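# Swap bottle for towel in pedal bin, lid closed

## Task

Lift the bottle out of the pedal bin and leave it standing upright on the table, then drop the towel into the bin and let the bin's lid close, with everything staying that way once the robot lets go and nothing ending up off the table.

## Robot and tools

Robot: two UFACTORY xArm 850 arms, each with a 16-motor four-finger hand (LEAP style). left_arm wears a left hand, right_arm a right hand; the left is a mirror copy. Bases in the scene frame: left_arm at (-0.043, +0.445, 0) m, right_arm at (-0.023, -0.472, 0) m, both with almost no yaw. Cameras: cam_high and cam_low (fixed, 504x504), cam_left_wrist and cam_right_wrist (672x504, fisheye, riding on the hands).

Frames. Scene frame: origin at table-top height halfway between the nominal bases, +z up, +x out over the table, +y toward left_arm (image left/right is unrelated). Fixed cameras and the table use it. Each arm reports its hand pose, velocities and wrist-camera pose in its own base frame. Motion offsets are along the current Hand target's own axes. Hand point axes (right hand): +z runs along straight fingers toward the tips; +x crosses the palm away from the thumb (on the left hand +x points toward the thumb); +y points out of the palm face, which sits at y = -0.062 m. Straight fingertips reach about 0.12 m past the hand point. A rigid mast sticks out behind the wrist on the palm side and can strike things.

Row layout (used by execute_actions and move): 48 numbers, each in [-1, 1], always both arms. First 24 are left_arm, next 24 right_arm. Per arm: dx, dy, dz, rx, ry, rz (an offset, not a pose), then 16 motor goals in this order: index_mcp, index_abd, index_pip, index_dip, middle_mcp, middle_abd, middle_pip, middle_dip, ring_mcp, ring_abd, ring_pip, ring_dip, thumb_cmc, thumb_axl, thumb_mcp, thumb_ipl, then current_limit, speed. Offset scale: 1.0 equals 0.6 m for dx/dy/dz or 180 degrees for the rotation vector rx/ry/rz. All zeros for an arm's six pose numbers re-commands its present Hand target.

Motor goals map linearly between each hinge's two stops; moving toward -1 curls the finger (mcp, pip, dip) or swings the thumb in front of the palm (thumb_cmc). Straight values: mcp +0.75, abd 0.00, pip +0.58, dip +0.70, thumb_cmc +0.71, thumb_axl +0.68, thumb_mcp +0.23, thumb_ipl +0.17. A motor only squeezes while its goal is past the object's surface. Hand numbers are absolute goals: a zero means a goal of zero, so to leave a hand unchanged echo back its hand_goal, hand_current_limit and hand_speed. current_limit maps -1..+1 to 0..550 mA (minimum 11 mA); speed sets hinge speed as (speed + 1) / 2 of 8.5 rad/s. They start at +0.4 and -0.6 and persist until rewritten.

execute_actions(actions, cameras): actions is a list of actions; each action has up to 15 rows, one per 1/30 s step, and a short action repeats its last row. Every row of an action counts from the Hand target at that action's start, so sending the same offset again moves further. An empty actions list returns images and the full state.

move(target, speed, blend, blocking, cameras): target is one row or up to 15 rows; every row's offsets count from the same starting Hand targets, not from the previous row. The hand point travels a straight line. speed is path top speed in m/s (0.002 to 1, default 0.25; turning up to twice that in rad/s), one value or one per target. blend in m rounds corners; 0 stops at each. A move lasts at least 0.5 s and at most 10 s. Hand numbers of the first target are sent at the start; later targets' hand numbers are applied when the arms reach them and rest. blocking=false returns after about 0.5 s while the move continues. The result adds a move: line (done, off_target, moving, held, fault) plus limits (paced = clipped, held = steps withheld). Moves don't avoid obstacles or the other arm.

wait(seconds 0-10), stop() brakes a running move, zoom_image(camera, region [x0,y0,x1,y1], max 504x504, on the newest images), clear_fault(arm) after a reported torque fault, read_manual, finished_scene (final).

Each step the controller clips commands to 70 mm and 16 degrees from the measured hand pose; Hand target in results is the clipped last command and the basis of the next offset. The hand can settle short; resend the gap as an offset. To stop pressing into something, command the target back past the hand point.

Results: end_effector_position (m), end_effector_quat_wxyz, velocities, Joint positions, joint torques (include gravity, noisy), and per motor hand_goal, hand_measured, hand_current_ma, hand_state (moving, goal, blocked, overload). Lines such as MOTOR HOT, TORQUE FAULT, OVER-TEMPERATURE FAULT, HAND FAULT report problems.

Avoid: hands or arms touching each other; fast or hard contact with the bin, table or camera stand; joint contact torques above limits (waist 52.8, shoulder 52.8, elbow 44, forearm roll 23.7, wrist pitch 14.2, wrist roll 15.6 N m); finger currents at 495 mA or above for 5 s (motor shuts off 10 s); long stretched or loaded holds that overheat motors (brakes at 80 °C); paths passing close to an arm's own base; releasing objects while moving, letting the lid slam, and anything leaving the table.

Each tool is called after "Call:" as name(argument=value, ...) on one line, values as JSON.

## Session

Call:
execute_actions(actions=[], cameras=["all"])

Scene clock: 0.00 s.
left_arm: end_effector_position=(+0.3634, -0.2214, +0.2464) hand_goal=(+0.754, +0.000, +0.576, +0.696, +0.754, +0.000, +0.576, +0.696, +0.754, +0.000, +0.576, +0.696, +0.714, +0.678, +0.226, +0.168) hand_measured=(+0.754, +0.000, +0.576, +0.696, +0.754, +0.000, +0.576, +0.696, +0.754, +0.000, +0.576, +0.696, +0.714, +0.678, +0.226, +0.168) hand_current_ma=(+0, +0, +0, +0, +0, +0, +0, +0, +0, +0, +0, +0, +0, +0, +0, +0) hand_state=(goal, goal, goal, goal, goal, goal, goal, goal, goal, goal, goal, goal, goal, goal, goal, goal) hand_current_limit=0.40 hand_speed=-0.60 end_effector_quat_wxyz=(-0.186, +0.956, -0.196, -0.110) | right_arm: end_effector_position=(+0.4783, +0.2485, +0.1531) hand_goal=(+0.754, +0.000, +0.576, +0.696, +0.754, +0.000, +0.576, +0.696, +0.754, +0.000, +0.576, +0.696, +0.714, +0.678, +0.226, +0.168) hand_measured=(+0.754, +0.000, +0.576, +0.696, +0.754, +0.000, +0.576, +0.696, +0.754, +0.000, +0.576, +0.696, +0.714, +0.678, +0.226, +0.168) hand_current_ma=(+0, +0, +0, +0, +0, +0, +0, +0, +0, +0, +0, +0, +0, +0, +0, +0) hand_state=(goal, goal, goal, goal, goal, goal, goal, goal, goal, goal, goal, goal, goal, goal, goal, goal) hand_current_limit=0.40 hand_speed=-0.60 end_effector_quat_wxyz=(-0.092, -0.138, +0.980, -0.111)
Joint positions: left_arm=[-0.511 -0.261 -0.875 0.345 -0.977 2.789] | right_arm=[0.398 -0.603 -1.107 -0.242 -0.758 0.316]
Joint velocities: within noise
Joint torques (N m): no reading
Hand target: left_arm +0.3634, -0.2214, +0.2464; -0.186, +0.956, -0.196, -0.110 | right_arm +0.4783, +0.2485, +0.1531; -0.092, -0.138, +0.980, -0.111

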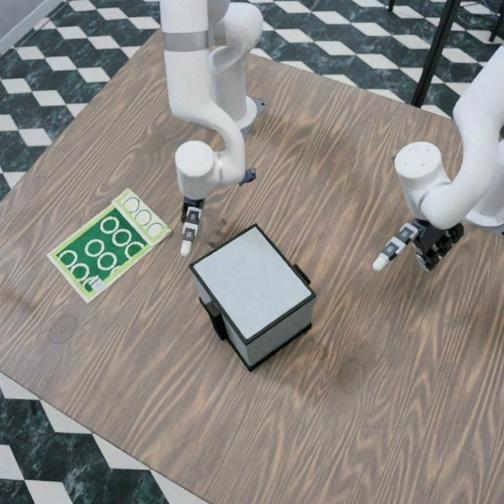

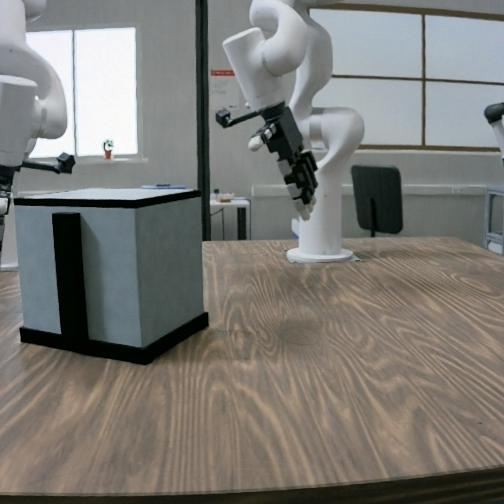

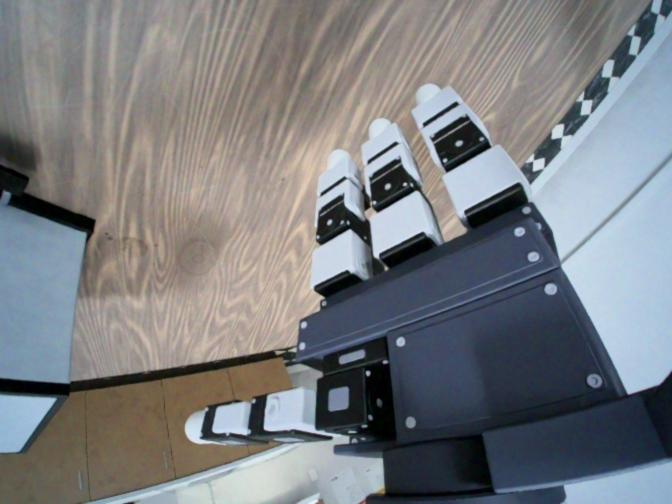

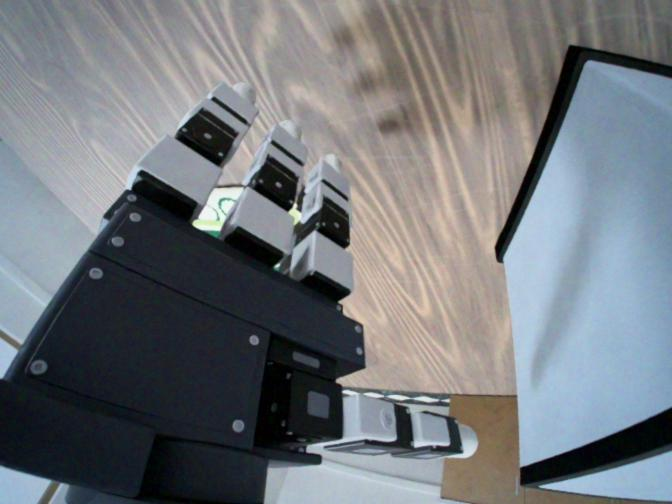

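Call:
zoom_image(camera="cam_high", region=[170, 210, 340, 380])

Call:
zoom_image(camera="cam_high", region=[30, 170, 200, 340])

Call:
zoom_image(camera="cam_low", region=[0, 140, 252, 392])

Scaled by 2.965 from the camera's 504x504 image, which has a finer 720x720 frame.

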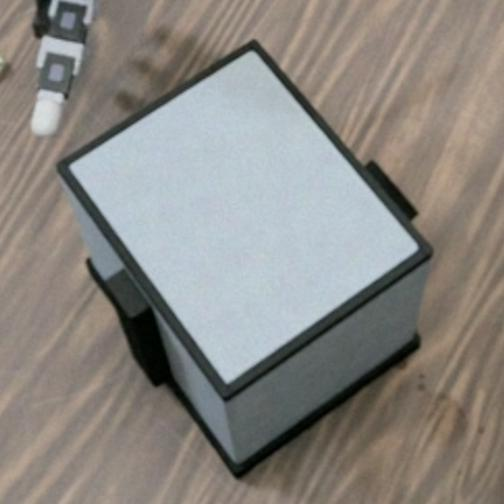

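Scaled by 2.965 from the camera's 504x504 image, which has a finer 720x720 frame.

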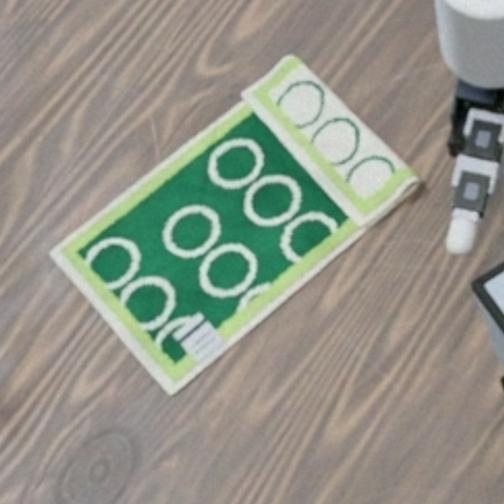

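Scaled by 2.000 from the camera's 504x504 image, which has a finer 720x720 frame.

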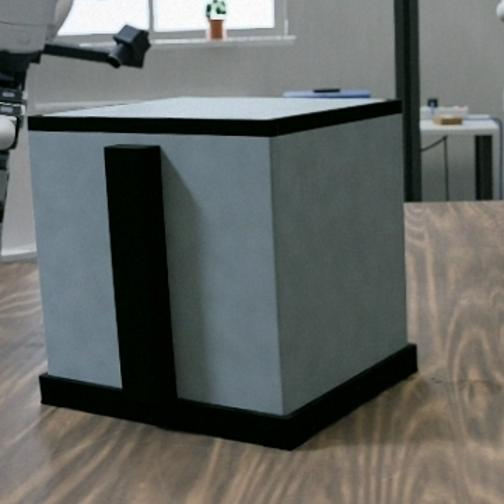

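Call:
move(target=[0.2085,0.2143,-0.1677,-0.0024,0.155,0.512, -0.479,0,0.576,0.696, 0.754,0,0.576,0.696, -0.479,0,0.576,0.696, -0.571,0.678,0.226,0.168, 0.6,-0.6, 0,0,0,0,0,0, 0.754,0,0.576,0.696,0.754,0,0.576,0.696,0.754,0,0.576,0.696,0.714,0.678,0.226,0.168,0.4,-0.6], cameras=["all"])

Scene clock: 141.10 s.
left_arm: end_effector_position=(+0.4362, -0.4131, +0.2620) hand_goal=(-0.478, +0.000, +0.576, +0.696, +0.754, +0.000, +0.576, +0.696, -0.478, +0.000, +0.576, +0.696, -0.570, +0.678, +0.226, +0.168) hand_measured=(-0.456, +0.000, +0.576, +0.696, +0.752, +0.000, +0.576, +0.696, -0.458, +0.000, +0.576, +0.696, -0.568, +0.678, +0.224, +0.168) hand_current_ma=(+53, +0, +1, +0, -2, +0, +1, +0, +50, +0, +1, +0, +3, -1, -3, +0) hand_state=(blocked, goal, goal, goal, goal, goal, goal, goal, blocked, goal, goal, goal, goal, goal, goal, goal) hand_current_limit=0.60 hand_speed=-0.60 end_effector_quat_wxyz=(+0.000, -0.523, +0.852, +0.000) | right_arm: end_effector_position=(+0.4783, +0.2485, +0.1531) hand_goal=(+0.754, +0.000, +0.576, +0.696, +0.754, +0.000, +0.576, +0.696, +0.754, +0.000, +0.576, +0.696, +0.714, +0.678, +0.226, +0.168) hand_measured=(+0.754, +0.000, +0.576, +0.696, +0.754, +0.000, +0.576, +0.696, +0.754, +0.000, +0.576, +0.696, +0.714, +0.678, +0.224, +0.168) hand_current_ma=(+0, +0, +0, +0, +0, +0, +0, +0, +0, +0, +0, +0, +0, +0, -2, +0) hand_state=(goal, goal, goal, goal, goal, goal, goal, goal, goal, goal, goal, goal, goal, goal, goal, goal) hand_current_limit=0.40 hand_speed=-0.60 end_effector_quat_wxyz=(-0.092, -0.138, +0.980, -0.111)
Joint positions: left_arm=[-0.69 -0.731 -1.571 0 -0.841 4.493] | right_arm=[0.398 -0.603 -1.107 -0.242 -0.758 0.316]
Joint torques (N m): left_arm=[-8.45 26.5 -27.51 -1.52 -3.62 1.62] | right_arm=[0.67 52.54 -10.1 0.1 -0.32 -0.14]
Hand target: left_arm +0.4362, -0.4132, +0.2620; +0.000, -0.523, +0.852, +0.000 | right_arm +0.4783, +0.2485, +0.1531; -0.092, -0.138, +0.980, -0.111
Off the commanded pose: left_arm 0.000 m, 0 deg | right_arm 0.000 m, 0 deg.
move: done
camera_calibration:
cam_left_wrist: T_world_to_cam=[[0.917427, 0.39752, -0.0174566, -0.260916], [0.272142, -0.594855, 0.756364, -0.614988], [0.290286, -0.698659, -0.653919, -0.117951], [0, 0, 0, 1]] pos_world=[0.440975, -0.344517, 0.38347]

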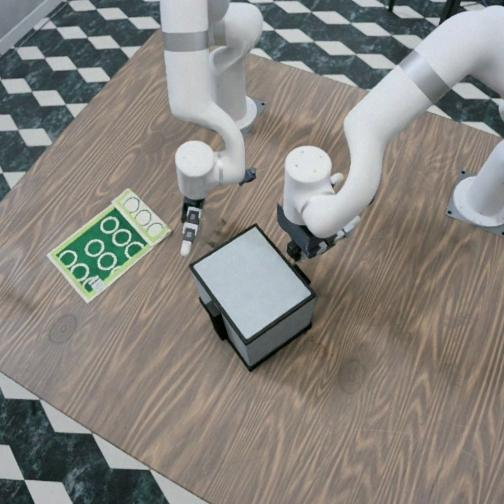

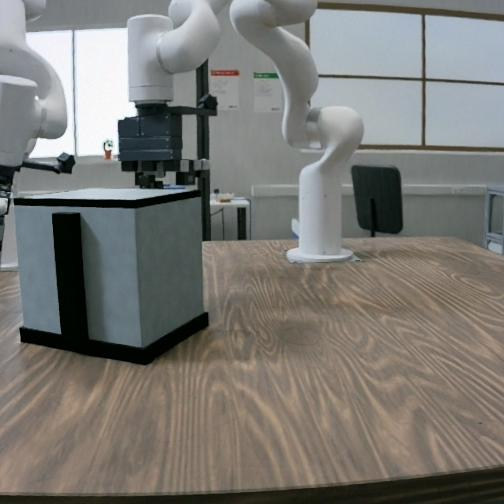

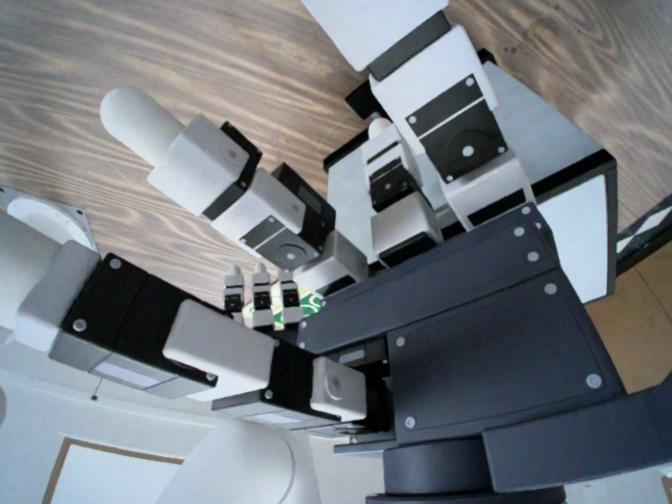

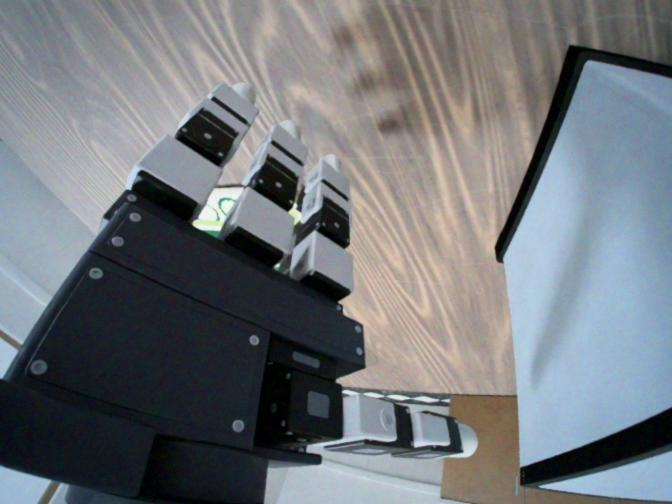

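Call:
zoom_image(camera="cam_left_wrist", region=[310, 40, 450, 180])

Call:
zoom_image(camera="cam_high", region=[260, 210, 360, 310])

Scaled by 3.600 from the camera's 672x504 image, which has a finer 960x720 frame.

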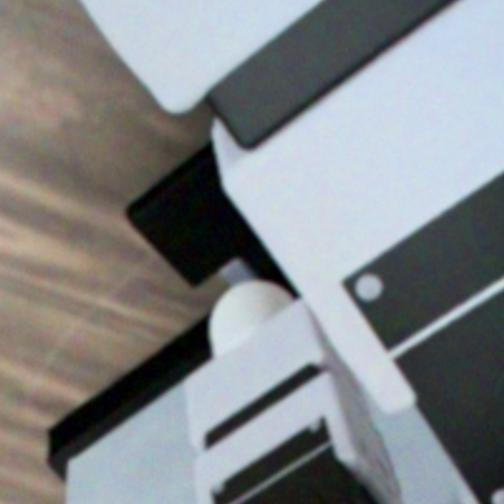

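Scaled by 5.040 from the camera's 504x504 image, which has a finer 720x720 frame.

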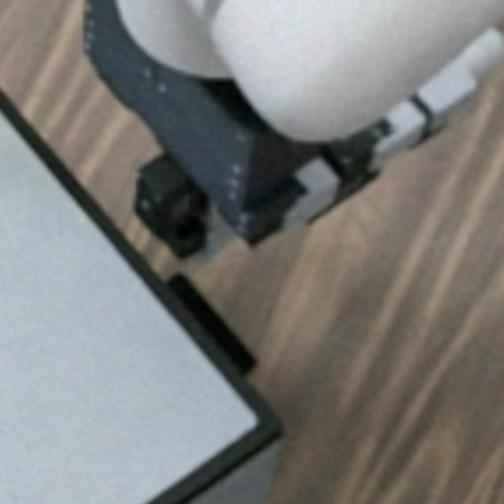

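Call:
move(target=[0,-0.0223,0.15,0,0,0, -0.479,0,0.576,0.696, 0.754,0,0.576,0.696, -0.479,0,0.576,0.696, -0.571,0.678,0.226,0.168, 0.6,-0.6, 0,0,0,0,0,0, 0.754,0,0.576,0.696,0.754,0,0.576,0.696,0.754,0,0.576,0.696,0.714,0.678,0.226,0.168,0.4,-0.6], speed=0.15, cameras=["cam_left_wrist","cam_high"])

Call:
zoom_image(camera="cam_left_wrist", region=[310, 40, 450, 180])

Scene clock: 169.80 s.
left_arm: end_effector_position=(+0.4480, -0.4192, +0.1721) hand_goal=(-0.478, +0.000, +0.576, +0.696, +0.754, +0.000, +0.576, +0.696, -0.478, +0.000, +0.576, +0.696, -0.570, +0.678, +0.226, +0.168) hand_measured=(-0.456, +0.000, +0.576, +0.696, +0.752, +0.000, +0.574, +0.694, -0.458, +0.000, +0.576, +0.696, -0.568, +0.678, +0.224, +0.168) hand_current_ma=(+52, +0, +1, +0, -4, +0, -2, -4, +49, +0, +1, +0, +3, -1, -4, +0) hand_state=(blocked, goal, goal, goal, goal, goal, goal, goal, blocked, goal, goal, goal, goal, goal, goal, goal) hand_current_limit=0.60 hand_speed=-0.60 end_effector_quat_wxyz=(+0.000, -0.523, +0.852, +0.000) | right_arm: end_effector_position=(+0.4783, +0.2485, +0.1531) hand_goal=(+0.754, +0.000, +0.576, +0.696, +0.754, +0.000, +0.576, +0.696, +0.754, +0.000, +0.576, +0.696, +0.714, +0.678, +0.226, +0.168) hand_measured=(+0.754, +0.000, +0.576, +0.696, +0.754, +0.000, +0.576, +0.696, +0.754, +0.000, +0.576, +0.696, +0.714, +0.678, +0.224, +0.168) hand_current_ma=(+0, +0, +0, +0, +0, +0, +0, +0, +0, +0, +0, +0, +0, +0, -2, +0) hand_state=(goal, goal, goal, goal, goal, goal, goal, goal, goal, goal, goal, goal, goal, goal, goal, goal) hand_current_limit=0.40 hand_speed=-0.60 end_effector_quat_wxyz=(-0.092, -0.138, +0.980, -0.111)
Joint positions: left_arm=[-0.686 -0.87 -1.585 0 -0.715 4.497] | right_arm=[0.398 -0.603 -1.107 -0.242 -0.758 0.316]
Joint torques (N m): left_arm=[8.29 23.05 -23.43 -1.19 2.76 1.68] | right_arm=[0.4 52.99 -10.07 0.04 -0.36 -0.17]
Hand target: left_arm +0.4480, -0.4192, +0.1720; +0.000, -0.523, +0.852, +0.000 | right_arm +0.4783, +0.2485, +0.1531; -0.092, -0.138, +0.980, -0.111
Off the commanded pose: left_arm 0.000 m, 0 deg | right_arm 0.000 m, 0 deg.
move: done
camera_calibration:
cam_left_wrist: T_world_to_cam=[[0.917429, 0.397515, -0.0175133, -0.270913], [0.272139, -0.594745, 0.756451, -0.553682], [0.290285, -0.698756, -0.653816, -0.184484], [0, 0, 0, 1]] pos_world=[0.452775, -0.350517, 0.29347]
Images, in order (width x height): cam_high 504x504, cam_left_wrist 672x504.

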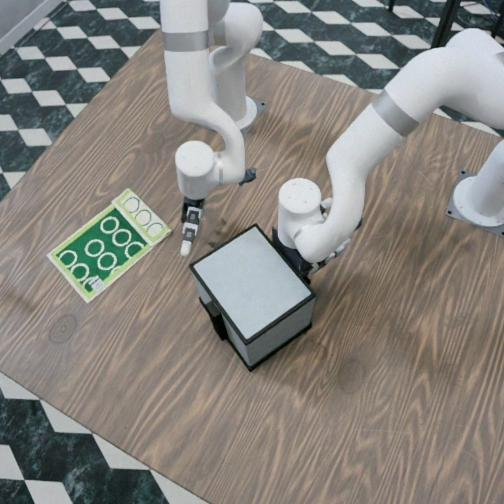

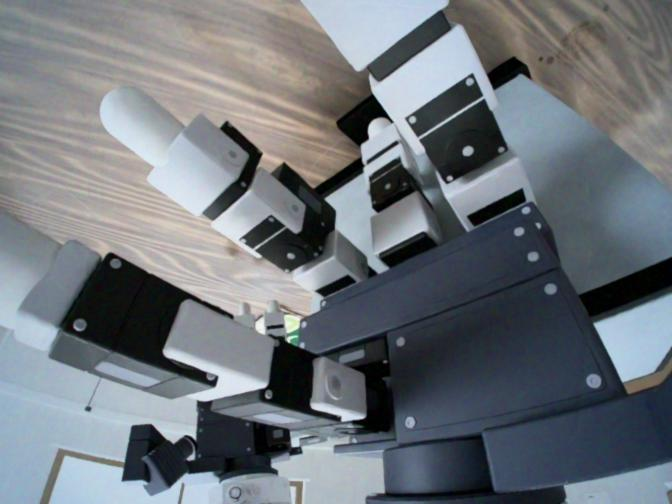

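Scaled by 3.600 from the camera's 672x504 image, which has a finer 960x720 frame.

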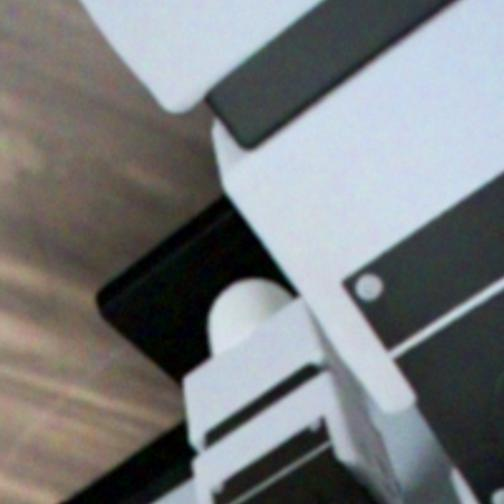

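Call:
move(target=[0,0,0.05,0,0,0, -0.479,0,0.576,0.696, 0.754,0,0.576,0.696, -0.479,0,0.576,0.696, -0.571,0.678,0.226,0.168, 0.6,-0.6, 0,0,0,0,0,0, 0.754,0,0.576,0.696,0.754,0,0.576,0.696,0.754,0,0.576,0.696,0.714,0.678,0.226,0.168,0.4,-0.6], speed=0.08, cameras=["cam_left_wrist","cam_high","cam_low"])

Call:
zoom_image(camera="cam_left_wrist", region=[310, 40, 450, 180])

Scene clock: 174.77 s.
left_arm: end_effector_position=(+0.4480, -0.4192, +0.1420) hand_goal=(-0.478, +0.000, +0.576, +0.696, +0.754, +0.000, +0.576, +0.696, -0.478, +0.000, +0.576, +0.696, -0.570, +0.678, +0.226, +0.168) hand_measured=(-0.456, +0.000, +0.576, +0.696, +0.726, +0.000, +0.560, +0.684, -0.458, +0.000, +0.576, +0.696, -0.568, +0.678, +0.224, +0.168) hand_current_ma=(+52, +0, +1, +0, -75, +0, -35, -23, +49, +0, +1, +0, +3, -1, -4, +0) hand_state=(blocked, goal, goal, goal, blocked, goal, goal, goal, blocked, goal, goal, goal, goal, goal, goal, goal) hand_current_limit=0.60 hand_speed=-0.60 end_effector_quat_wxyz=(+0.000, -0.523, +0.852, +0.000) | right_arm: end_effector_position=(+0.4783, +0.2485, +0.1531) hand_goal=(+0.754, +0.000, +0.576, +0.696, +0.754, +0.000, +0.576, +0.696, +0.754, +0.000, +0.576, +0.696, +0.714, +0.678, +0.226, +0.168) hand_measured=(+0.754, +0.000, +0.576, +0.696, +0.754, +0.000, +0.576, +0.696, +0.754, +0.000, +0.576, +0.696, +0.714, +0.678, +0.224, +0.168) hand_current_ma=(+0, +0, +0, +0, +0, +0, +0, +0, +0, +0, +0, +0, +0, +0, -2, +0) hand_state=(goal, goal, goal, goal, goal, goal, goal, goal, goal, goal, goal, goal, goal, goal, goal, goal) hand_current_limit=0.40 hand_speed=-0.60 end_effector_quat_wxyz=(-0.092, -0.138, +0.980, -0.111)
Joint positions: left_arm=[-0.686 -0.912 -1.582 0 -0.671 4.497] | right_arm=[0.398 -0.603 -1.107 -0.242 -0.758 0.316]
Joint torques (N m): left_arm=[6.08 16.85 -19.03 -1.3 3.09 1.68] | right_arm=[0.78 54.31 -10.62 -0.01 -0.32 -0.14]
Hand target: left_arm +0.4480, -0.4192, +0.1420; +0.000, -0.523, +0.852, +0.000 | right_arm +0.4783, +0.2485, +0.1531; -0.092, -0.138, +0.980, -0.111
Off the commanded pose: left_arm 0.000 m, 0 deg | right_arm 0.000 m, 0 deg.
move: done
camera_calibration:
cam_left_wrist: T_world_to_cam=[[0.917427, 0.39752, -0.0174566, -0.271451], [0.272142, -0.594855, 0.756364, -0.531005], [0.290286, -0.698659, -0.653919, -0.204038], [0, 0, 0, 1]] pos_world=[0.452775, -0.350517, 0.26347]
Images, in order (width x height): cam_high 504x504, cam_low 504x504, cam_left_wrist 672x504.

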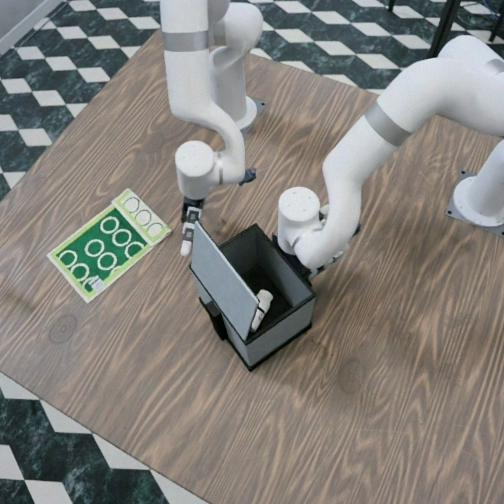

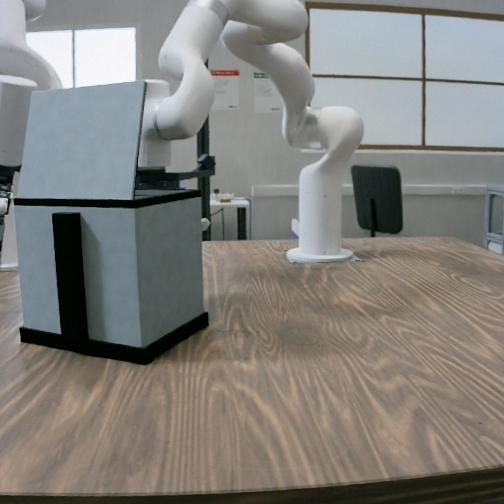

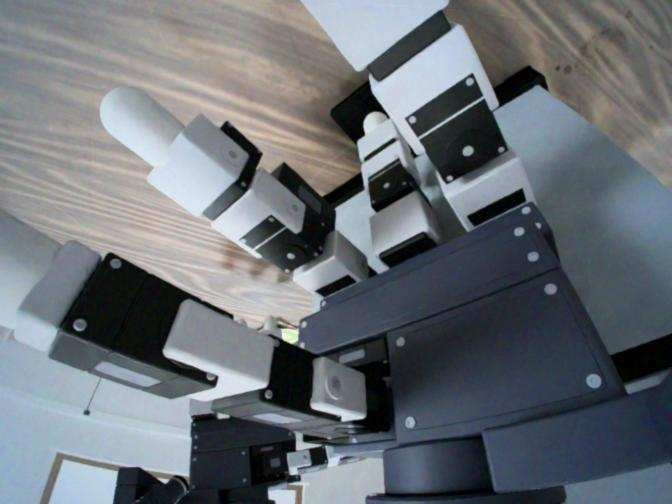

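Scaled by 3.600 from the camera's 672x504 image, which has a finer 960x720 frame.

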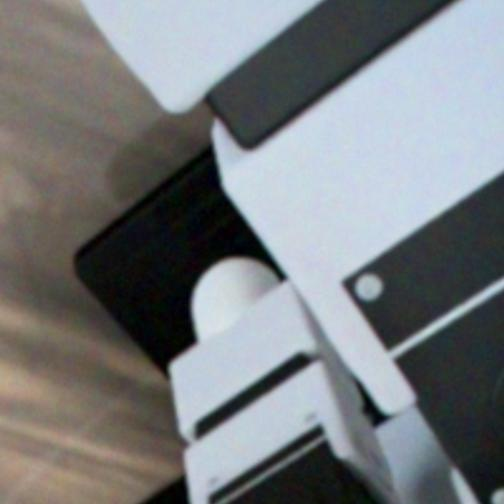

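Call:
zoom_image(camera="cam_high", region=[180, 205, 340, 365])

Scaled by 3.150 from the camera's 504x504 image, which has a finer 720x720 frame.

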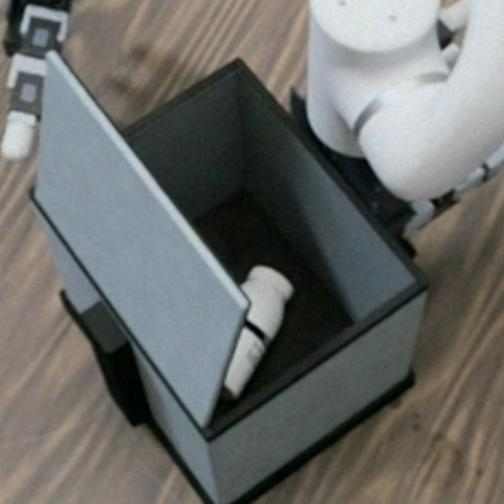

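Call:
move(target=[[0,0,0,0,0,0, -0.479,0,0.576,0.696, 0.754,0,0.576,0.696, -0.479,0,0.576,0.696, -0.571,0.678,0.226,0.168, 0.6,-0.6, 0.0578,-0.0172,-0.3318,0,0,0, 0.754,0,0.576,0.696,0.754,0,0.576,0.696,0.754,0,0.576,0.696,0.714,0.678,0.226,0.168,0.4,-0.6],[0,0,0,0,0,0, -0.479,0,0.576,0.696, 0.754,0,0.576,0.696, -0.479,0,0.576,0.696, -0.571,0.678,0.226,0.168, 0.6,-0.6, -0.0968,0.0920,-0.4695,0,0,0, 0.754,0,0.576,0.696,0.754,0,0.576,0.696,0.754,0,0.576,0.696,0.714,0.678,0.226,0.168,0.4,-0.6]], blend=0.05, cameras=["cam_right_wrist","cam_high"])

Scene clock: 215.07 s.
left_arm: end_effector_position=(+0.4480, -0.4192, +0.1420) hand_goal=(-0.478, +0.000, +0.576, +0.696, +0.754, +0.000, +0.576, +0.696, -0.478, +0.000, +0.576, +0.696, -0.570, +0.678, +0.226, +0.168) hand_measured=(-0.456, +0.000, +0.576, +0.696, +0.726, +0.000, +0.560, +0.684, -0.458, +0.000, +0.576, +0.696, -0.568, +0.678, +0.224, +0.168) hand_current_ma=(+52, +0, +1, +0, -75, -1, -35, -25, +49, +0, +1, +0, +3, -1, -4, +0) hand_state=(blocked, goal, goal, goal, blocked, goal, goal, goal, blocked, goal, goal, goal, goal, goal, goal, goal) hand_current_limit=0.60 hand_speed=-0.60 end_effector_quat_wxyz=(+0.000, -0.523, +0.852, +0.000) | right_arm: end_effector_position=(+0.5595, +0.3829, +0.4003) hand_goal=(+0.754, +0.000, +0.576, +0.696, +0.754, +0.000, +0.576, +0.696, +0.754, +0.000, +0.576, +0.696, +0.714, +0.678, +0.226, +0.168) hand_measured=(+0.752, +0.000, +0.576, +0.696, +0.752, +0.000, +0.576, +0.696, +0.752, +0.000, +0.576, +0.696, +0.714, +0.678, +0.224, +0.168) hand_current_ma=(-1, +0, +0, +0, -1, +0, +0, +0, -1, +0, +0, +0, +0, +0, -2, +0) hand_state=(goal, goal, goal, goal, goal, goal, goal, goal, goal, goal, goal, goal, goal, goal, goal, goal) hand_current_limit=0.40 hand_speed=-0.60 end_effector_quat_wxyz=(-0.092, -0.138, +0.980, -0.110)
Joint positions: left_arm=[-0.686 -0.912 -1.582 0 -0.671 4.497] | right_arm=[0.532 -0.668 -1.816 -0.134 -1.407 0.292]
Joint torques (N m): left_arm=[-4.26 16.48 -17.12 -1.51 2.55 1.69] | right_arm=[8.51 45.48 -15.16 1.19 -2.7 -1.42]
Hand target: left_arm +0.4480, -0.4192, +0.1420; +0.000, -0.523, +0.852, +0.000 | right_arm +0.5595, +0.3829, +0.4002; -0.092, -0.138, +0.980, -0.111
Off the commanded pose: left_arm 0.000 m, 0 deg | right_arm 0.000 m, 0 deg.
move: done
camera_calibration:
cam_right_wrist: T_world_to_cam=[[0.490319, 0.823979, -0.283981, -0.451332], [0.705223, -0.183643, 0.684789, -0.645482], [0.512101, -0.536035, -0.671133, 0.31233], [0, 0, 0, 1]] pos_world=[0.516561, 0.42077, 0.523464]
Images, in order (width x height): cam_high 504x504, cam_right_wrist 672x504.

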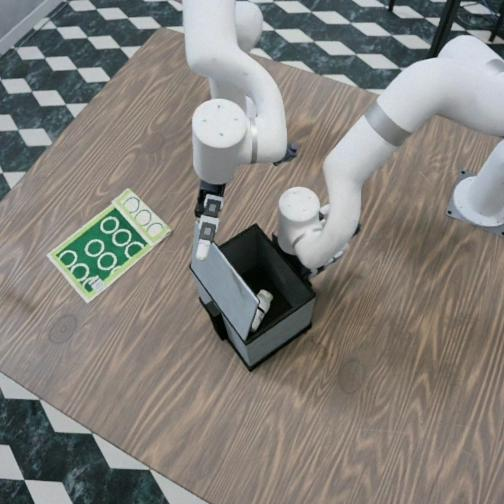

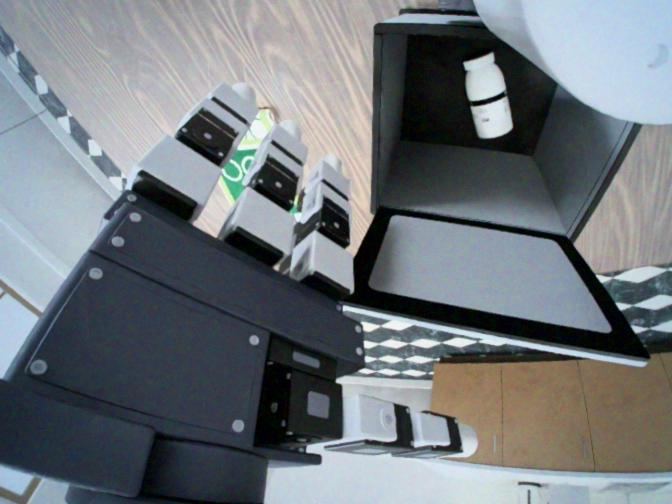

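Call:
zoom_image(camera="cam_right_wrist", region=[360, 0, 660, 240])

Scaled by 1.680 from the camera's 672x504 image, which has a finer 960x720 frame.

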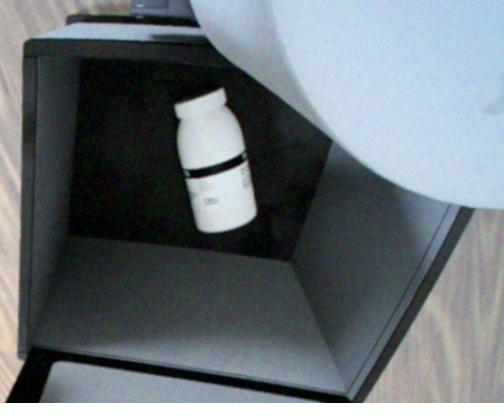

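Call:
move(target=[0,-0.0212,0.0623,0.139,0,0, -0.479,0,0.576,0.696, 0.411,0,0.576,0.696, -0.479,0,0.576,0.696, -0.571,0.678,0.226,0.168, 0.6,-0.88, 0,0,0,0,0,0, 0.754,0,0.576,0.696,0.754,0,0.576,0.696,0.754,0,0.576,0.696,0.714,0.678,0.226,0.168,0.4,-0.6], speed=0.25, cameras=["cam_left_wrist","cam_high","cam_right_wrist"])

Scene clock: 347.47 s.
left_arm: end_effector_position=(+0.4667, -0.4337, +0.1428) hand_goal=(-0.478, +0.000, +0.576, +0.696, +0.412, +0.000, +0.576, +0.696, -0.478, +0.000, +0.576, +0.696, -0.570, +0.678, +0.226, +0.168) hand_measured=(-0.460, +0.000, +0.576, +0.696, +0.386, -0.004, +0.576, +0.694, -0.462, +0.000, +0.576, +0.696, -0.568, +0.678, +0.222, +0.168) hand_current_ma=(+41, +0, +1, +0, -70, -4, -1, -4, +39, +0, +1, +0, +2, -1, -6, +0) hand_state=(goal, goal, goal, goal, blocked, goal, goal, goal, goal, goal, goal, goal, goal, goal, goal, goal) hand_current_limit=0.60 hand_speed=-0.88 end_effector_quat_wxyz=(+0.090, -0.509, +0.836, -0.185) | right_arm: end_effector_position=(+0.5595, +0.3829, +0.4003) hand_goal=(+0.754, +0.000, +0.576, +0.696, +0.754, +0.000, +0.576, +0.696, +0.754, +0.000, +0.576, +0.696, +0.714, +0.678, +0.226, +0.168) hand_measured=(+0.752, +0.000, +0.576, +0.696, +0.752, +0.000, +0.576, +0.696, +0.752, +0.000, +0.576, +0.696, +0.714, +0.678, +0.224, +0.168) hand_current_ma=(-1, +0, +0, +0, -1, +0, +0, +0, -1, +0, +0, +0, +0, +0, -2, +0) hand_state=(goal, goal, goal, goal, goal, goal, goal, goal, goal, goal, goal, goal, goal, goal, goal, goal) hand_current_limit=0.40 hand_speed=-0.60 end_effector_quat_wxyz=(-0.092, -0.138, +0.980, -0.111)
Joint positions: left_arm=[-0.704 -0.736 -1.311 0.317 -0.173 4.184] | right_arm=[0.532 -0.668 -1.816 -0.134 -1.407 0.292]
Joint torques (N m): left_arm=[0.86 57.86 -15.91 -1.47 -0.82 1.58] | right_arm=[5.73 46.98 -15.7 -0.42 -1.43 -1.18]
Hand target: left_arm +0.4667, -0.4337, +0.1428; +0.090, -0.509, +0.836, -0.185 (not the last commanded pose) | right_arm +0.5595, +0.3829, +0.4002; -0.092, -0.138, +0.980, -0.111
Off the commanded pose: left_arm 0.040 m, 3 deg | right_arm 0.000 m, 0 deg.
TORQUE FAULT: the external load on joint 2 (shoulder) of the left arm reached its load limit, and that arm stopped. The contact can be on any part of that arm beyond that joint, not only on its tool. A torque fault puts only its own arm into a fault stop. That arm's remaining commands of this call were not run. The hold on joint 2 (shoulder) of that arm was moved back by the arm itself, up to 3 degrees, as the stop began. That arm is still stopped at the end of this call. While its stop runs, that arm, its gripper or tool too, takes no new command.
CLEAR FAULT: the left arm stays stopped (state 4) until you call clear_fault(arm="left_arm").
End effector pose when the fault began: left_arm: position (+0.4573, -0.4255, +0.1107), quat_wxyz (+0.082, -0.511, +0.841, -0.160)
Joint positions when the fault began: left_arm=[-0.704 -0.787 -1.311 0.315 -0.175 4.186]
move: fault (left_arm)
camera_calibration:
cam_left_wrist: T_world_to_cam=[[0.885532, 0.413718, 0.211355, -0.293634], [-0.0279922, -0.406598, 0.913178, -0.345999], [0.463734, -0.814565, -0.348475, -0.393962], [0, 0, 0, 1]] pos_world=[0.433031, -0.340108, 0.240734]
cam_right_wrist: T_world_to_cam=[[0.49015, 0.824022, -0.284148, -0.451175], [0.705343, -0.183444, 0.684718, -0.64559], [0.512098, -0.536036, -0.671134, 0.312332], [0, 0, 0, 1]] pos_world=[0.516561, 0.42077, 0.523464]
Images, in order (width x height): cam_high 504x504, cam_left_wrist 672x504, cam_right_wrist 672x504.

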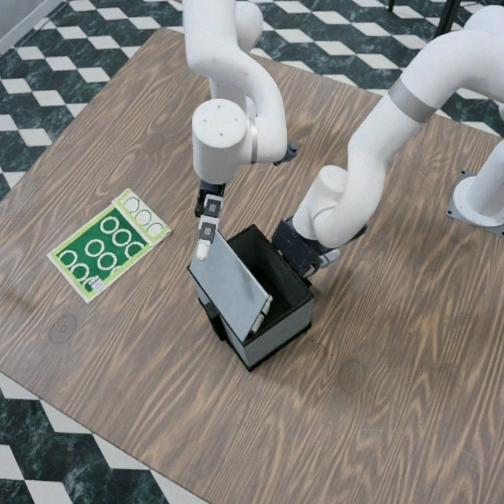

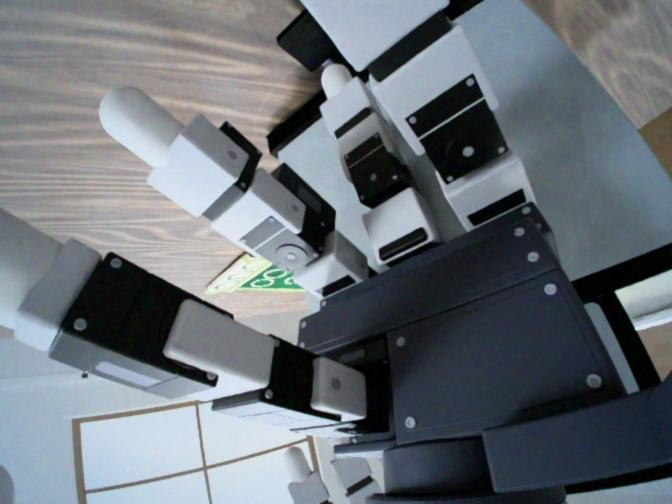

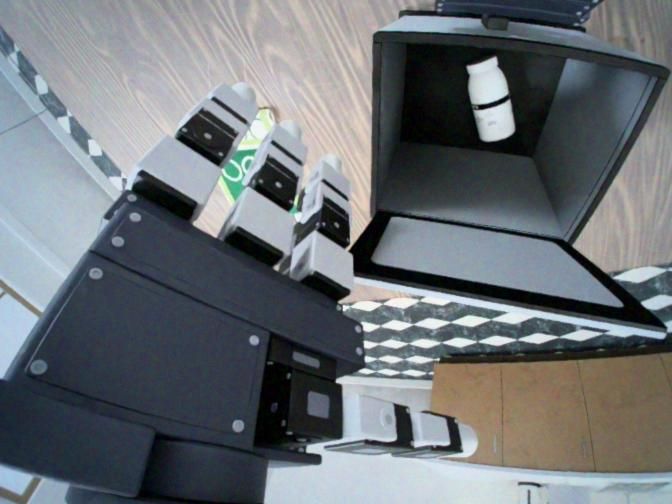

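Call:
zoom_image(camera="cam_left_wrist", region=[240, 0, 460, 180])

Call:
zoom_image(camera="cam_high", region=[170, 205, 370, 375])

Scaled by 2.291 from the camera's 672x504 image, which has a finer 960x720 frame.

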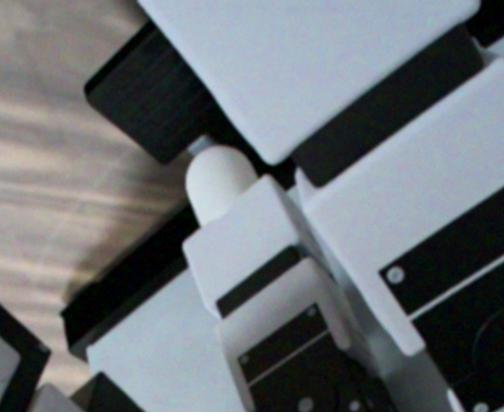

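Scaled by 2.520 from the camera's 504x504 image, which has a finer 720x720 frame.

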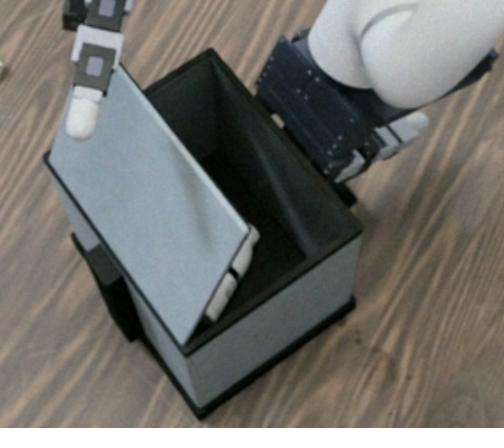

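Call:
clear_fault(arm="left_arm", cameras=["cam_high","cam_left_wrist"])

Scene clock: 366.17 s.
left_arm: end_effector_position=(+0.4667, -0.4337, +0.1428) hand_goal=(-0.478, +0.000, +0.576, +0.696, +0.412, +0.000, +0.576, +0.696, -0.478, +0.000, +0.576, +0.696, -0.570, +0.678, +0.226, +0.168) hand_measured=(-0.460, +0.000, +0.576, +0.696, +0.386, -0.004, +0.576, +0.694, -0.462, +0.000, +0.576, +0.696, -0.568, +0.678, +0.222, +0.168) hand_current_ma=(+41, +0, +1, +0, -70, -4, -1, -4, +39, +0, +1, +0, +2, -1, -6, +0) hand_state=(goal, goal, goal, goal, blocked, goal, goal, goal, goal, goal, goal, goal, goal, goal, goal, goal) hand_current_limit=0.60 hand_speed=-0.88 end_effector_quat_wxyz=(+0.090, -0.509, +0.836, -0.185) | right_arm: end_effector_position=(+0.5595, +0.3829, +0.4002) hand_goal=(+0.754, +0.000, +0.576, +0.696, +0.754, +0.000, +0.576, +0.696, +0.754, +0.000, +0.576, +0.696, +0.714, +0.678, +0.226, +0.168) hand_measured=(+0.752, +0.000, +0.576, +0.696, +0.752, +0.000, +0.576, +0.696, +0.752, +0.000, +0.576, +0.696, +0.714, +0.678, +0.224, +0.168) hand_current_ma=(-1, +0, +0, +0, -1, +0, +0, +0, -1, +0, +0, +0, +0, +0, -2, +0) hand_state=(goal, goal, goal, goal, goal, goal, goal, goal, goal, goal, goal, goal, goal, goal, goal, goal) hand_current_limit=0.40 hand_speed=-0.60 end_effector_quat_wxyz=(-0.092, -0.138, +0.980, -0.111)
Joint positions: left_arm=[-0.704 -0.736 -1.311 0.317 -0.173 4.184] | right_arm=[0.532 -0.668 -1.816 -0.134 -1.407 0.292]
Joint torques (N m): left_arm=[-0.46 56.93 -16.07 -1.49 -0.89 1.6] | right_arm=[-5.02 73.25 -11.56 -0.43 1.89 0.61]
Hand target: left_arm +0.4667, -0.4337, +0.1428; +0.090, -0.509, +0.836, -0.185 (not the last commanded pose) | right_arm +0.5595, +0.3829, +0.4002; -0.092, -0.138, +0.980, -0.111
Off the commanded pose: left_arm 0.040 m, 3 deg | right_arm 0.000 m, 0 deg.
TORQUE FAULT, CONTINUED: the left arm's stop, for the torque fault of joint 2 (shoulder) that an earlier result reported, is over. The call counts as one of the actions that you can send in this scene. The hold on joint 2 (shoulder) of that arm was moved back by the arm itself, up to 3 degrees, as the stop began. That arm's target is now where it stood when the stop ended, not its last command. That arm keeps its grip as last carried out and accepts commands again: back off and push less far.
CLEAR FAULT: your call cleared the left arm's torque fault. If a joint's load stays at its limit, that arm stops again at once.
camera_calibration:
cam_left_wrist: T_world_to_cam=[[0.885532, 0.413718, 0.211355, -0.293634], [-0.0279922, -0.406598, 0.913178, -0.345999], [0.463734, -0.814565, -0.348475, -0.393962], [0, 0, 0, 1]] pos_world=[0.433031, -0.340108, 0.240734]
Images, in order (width x height): cam_high 504x504, cam_left_wrist 672x504.

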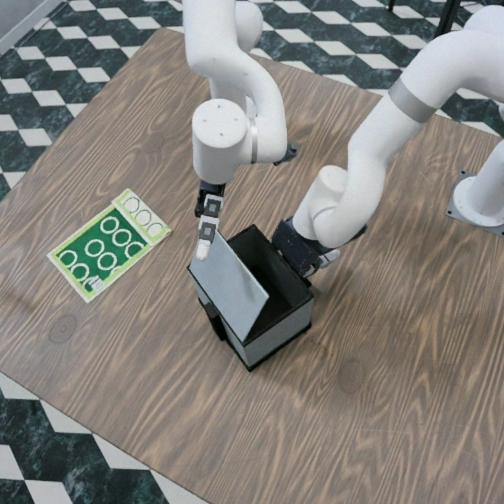

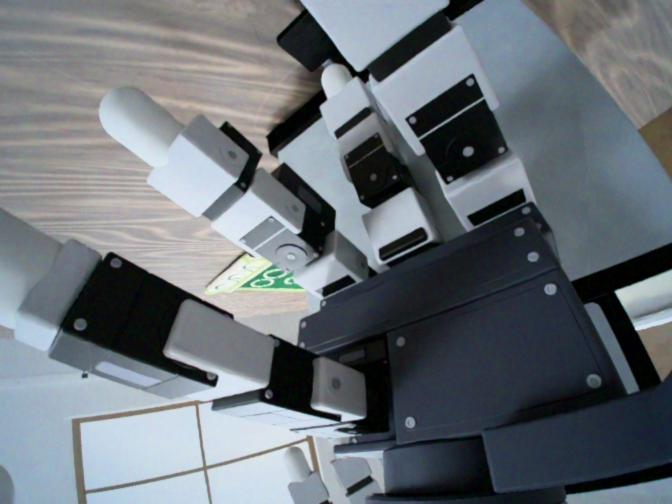

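Call:
move(target=[[-0.0138,0.0073,-0.0038,0,0,0, -0.479,0,0.576,0.696, 0.411,0,0.576,0.696, -0.479,0,0.576,0.696, -0.571,0.678,0.226,0.168, 0.6,-0.6, 0,0,0,0,0,0, 0.754,0,0.576,0.696,0.754,0,0.576,0.696,0.754,0,0.576,0.696,0.714,0.678,0.226,0.168,0.4,-0.6],[-0.0153,0.0233,0.0328,0,0,0, -0.479,0,0.576,0.696, 0.411,0,0.576,0.696, -0.479,0,0.576,0.696, -0.571,0.678,0.226,0.168, 0.6,-0.6, 0,0,0,0,0,0, 0.754,0,0.576,0.696,0.754,0,0.576,0.696,0.754,0,0.576,0.696,0.714,0.678,0.226,0.168,0.4,-0.6]], speed=0.06, cameras=["cam_left_wrist","cam_high","cam_low"])

Call:
zoom_image(camera="cam_left_wrist", region=[240, 0, 460, 180])

Scene clock: 379.27 s.
left_arm: end_effector_position=(+0.4663, -0.4241, +0.1189) hand_goal=(-0.478, +0.000, +0.576, +0.696, +0.412, +0.000, +0.576, +0.696, -0.478, +0.000, +0.576, +0.696, -0.570, +0.678, +0.226, +0.168) hand_measured=(-0.460, +0.000, +0.576, +0.696, +0.408, -0.004, +0.576, +0.694, -0.462, +0.000, +0.576, +0.696, -0.568, +0.678, +0.222, +0.168) hand_current_ma=(+41, +0, +1, +0, -7, -3, -1, -4, +39, +0, +1, +0, +2, -1, -6, +0) hand_state=(goal, goal, goal, goal, goal, goal, goal, goal, goal, goal, goal, goal, goal, goal, goal, goal) hand_current_limit=0.60 hand_speed=-0.60 end_effector_quat_wxyz=(+0.090, -0.509, +0.836, -0.185) | right_arm: end_effector_position=(+0.5595, +0.3829, +0.4002) hand_goal=(+0.754, +0.000, +0.576, +0.696, +0.754, +0.000, +0.576, +0.696, +0.754, +0.000, +0.576, +0.696, +0.714, +0.678, +0.226, +0.168) hand_measured=(+0.752, +0.000, +0.576, +0.696, +0.752, +0.000, +0.576, +0.696, +0.752, +0.000, +0.576, +0.696, +0.714, +0.678, +0.224, +0.168) hand_current_ma=(-1, +0, +0, +0, -1, +0, +0, +0, -1, +0, +0, +0, +0, +0, -2, +0) hand_state=(goal, goal, goal, goal, goal, goal, goal, goal, goal, goal, goal, goal, goal, goal, goal, goal) hand_current_limit=0.40 hand_speed=-0.60 end_effector_quat_wxyz=(-0.092, -0.138, +0.980, -0.111)
Joint positions: left_arm=[-0.692 -0.761 -1.288 0.402 -0.125 4.108] | right_arm=[0.532 -0.668 -1.816 -0.134 -1.407 0.292]
Joint torques (N m): left_arm=[-9.21 24.93 -18.61 2.99 3.34 -1.83] | right_arm=[-4.13 72.53 -11.17 -0.27 1.95 0.65]
Hand target: left_arm +0.4663, -0.4241, +0.1188; +0.090, -0.509, +0.836, -0.185 | right_arm +0.5595, +0.3829, +0.4002; -0.092, -0.138, +0.980, -0.111
Off the commanded pose: left_arm 0.000 m, 0 deg | right_arm 0.000 m, 0 deg.
move: done
camera_calibration:
cam_left_wrist: T_world_to_cam=[[0.885589, 0.413737, 0.211081, -0.292159], [-0.0278252, -0.40638, 0.91328, -0.320304], [0.463636, -0.814664, -0.348373, -0.394297], [0, 0, 0, 1]] pos_world=[0.432631, -0.330508, 0.216834]
Images, in order (width x height): cam_high 504x504, cam_low 504x504, cam_left_wrist 672x504.

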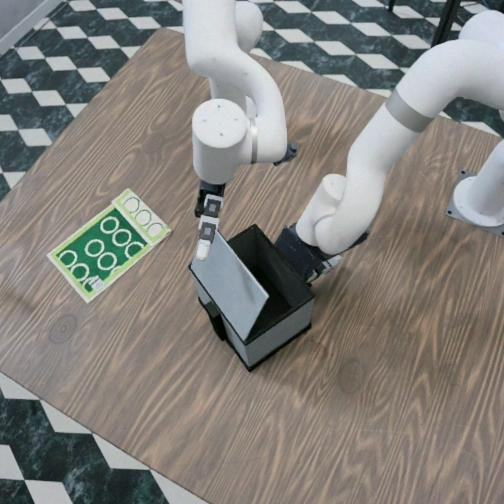

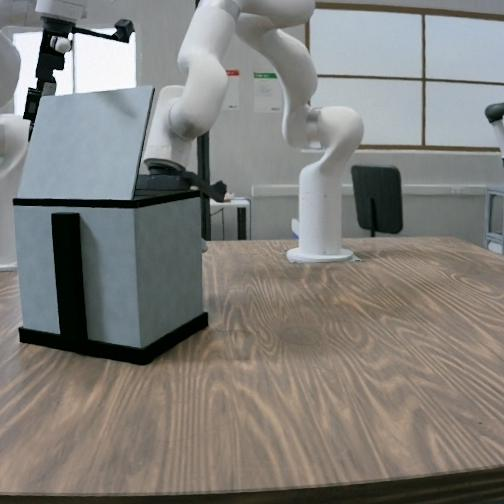

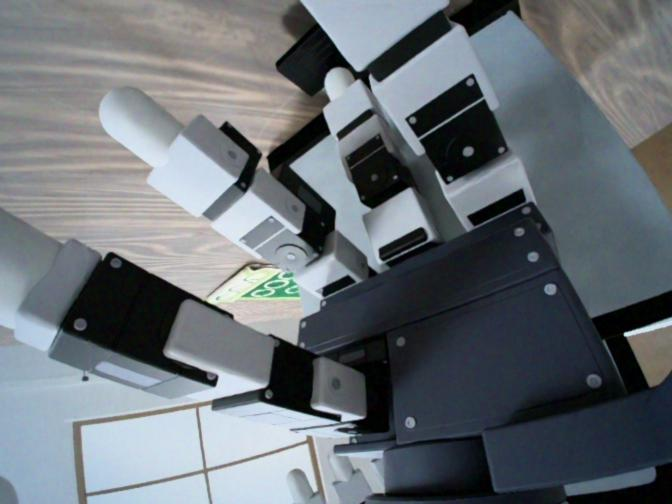

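Scaled by 2.291 from the camera's 672x504 image, which has a finer 960x720 frame.

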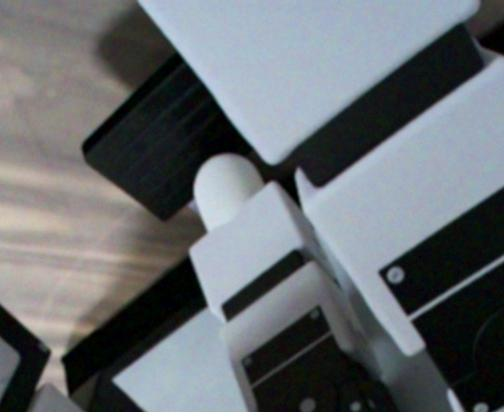

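Call:
move(target=[[0.0008,0.0177,-0.0222,0,0,0, -0.479,0,0.576,0.696, 0.411,0,0.576,0.696, -0.479,0,0.576,0.696, -0.571,0.678,0.226,0.168, 0.6,-0.6, 0,0,0,0,0,0, 0.754,0,0.576,0.696,0.754,0,0.576,0.696,0.754,0,0.576,0.696,0.714,0.678,0.226,0.168,0.4,-0.6],[0,0.0257,-0.0038,0,0,0, -0.479,0,0.576,0.696, 0.411,0,0.576,0.696, -0.479,0,0.576,0.696, -0.571,0.678,0.226,0.168, 0.6,-0.6, 0,0,0,0,0,0, 0.754,0,0.576,0.696,0.754,0,0.576,0.696,0.754,0,0.576,0.696,0.714,0.678,0.226,0.168,0.4,-0.6]], speed=0.06, cameras=["cam_left_wrist","cam_high"])

Call:
zoom_image(camera="cam_left_wrist", region=[240, 0, 460, 180])

Scene clock: 400.50 s.
left_arm: end_effector_position=(+0.4530, -0.4172, +0.1148) hand_goal=(-0.478, +0.000, +0.576, +0.696, +0.412, +0.000, +0.576, +0.696, -0.478, +0.000, +0.576, +0.696, -0.570, +0.678, +0.226, +0.168) hand_measured=(-0.460, +0.000, +0.576, +0.696, +0.404, +0.002, +0.572, +0.694, -0.462, +0.000, +0.576, +0.696, -0.568, +0.678, +0.222, +0.168) hand_current_ma=(+41, +0, +1, +0, -14, +2, -4, -4, +39, +0, +1, +0, +2, -1, -6, +0) hand_state=(goal, goal, goal, goal, goal, goal, goal, goal, goal, goal, goal, goal, goal, goal, goal, goal) hand_current_limit=0.60 hand_speed=-0.60 end_effector_quat_wxyz=(+0.090, -0.509, +0.836, -0.185) | right_arm: end_effector_position=(+0.5595, +0.3829, +0.4002) hand_goal=(+0.754, +0.000, +0.576, +0.696, +0.754, +0.000, +0.576, +0.696, +0.754, +0.000, +0.576, +0.696, +0.714, +0.678, +0.226, +0.168) hand_measured=(+0.752, +0.000, +0.576, +0.696, +0.752, +0.000, +0.576, +0.696, +0.752, +0.000, +0.576, +0.696, +0.714, +0.678, +0.224, +0.168) hand_current_ma=(-1, +0, +0, +0, -1, +0, +0, +0, -1, +0, +0, +0, +0, +0, -2, +0) hand_state=(goal, goal, goal, goal, goal, goal, goal, goal, goal, goal, goal, goal, goal, goal, goal, goal) hand_current_limit=0.40 hand_speed=-0.60 end_effector_quat_wxyz=(-0.092, -0.138, +0.980, -0.111)
Joint positions: left_arm=[-0.698 -0.74 -1.238 0.53 -0.1 3.975] | right_arm=[0.532 -0.668 -1.816 -0.134 -1.407 0.292]
Joint torques (N m): left_arm=[-8.48 23.59 -8.62 3.8 2.83 -1.64] | right_arm=[-3.25 72.6 -10.84 -0.19 1.94 0.72]
Hand target: left_arm +0.4529, -0.4172, +0.1147; +0.090, -0.509, +0.836, -0.185 | right_arm +0.5595, +0.3829, +0.4002; -0.092, -0.138, +0.980, -0.111
Off the commanded pose: left_arm 0.000 m, 0 deg | right_arm 0.000 m, 0 deg.
move: done
camera_calibration:
cam_left_wrist: T_world_to_cam=[[0.885685, 0.413658, 0.210829, -0.282383], [-0.0276076, -0.406366, 0.913293, -0.314215], [0.463465, -0.81471, -0.348492, -0.383856], [0, 0, 0, 1]] pos_world=[0.419331, -0.323608, 0.212734]
Images, in order (width x height): cam_high 504x504, cam_left_wrist 672x504.

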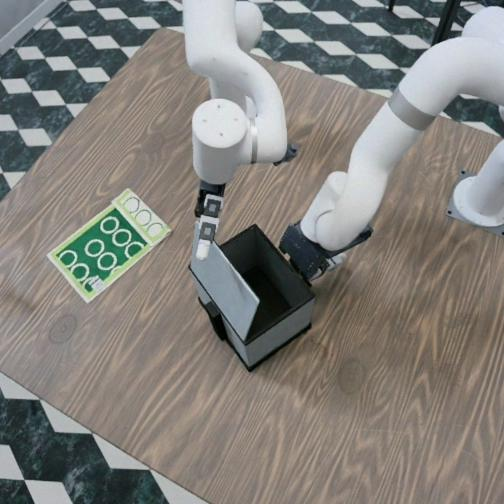

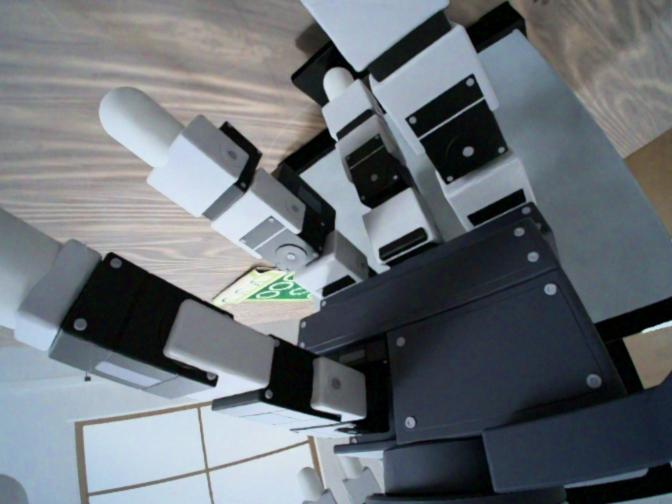

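Scaled by 2.291 from the camera's 672x504 image, which has a finer 960x720 frame.

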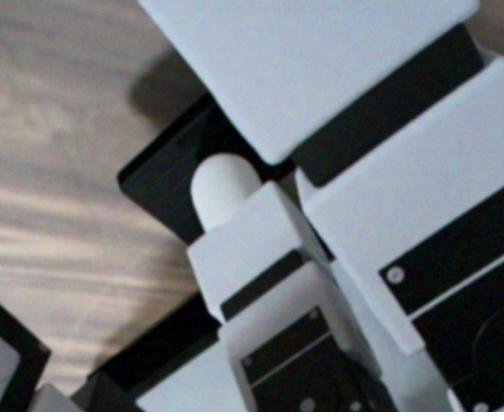

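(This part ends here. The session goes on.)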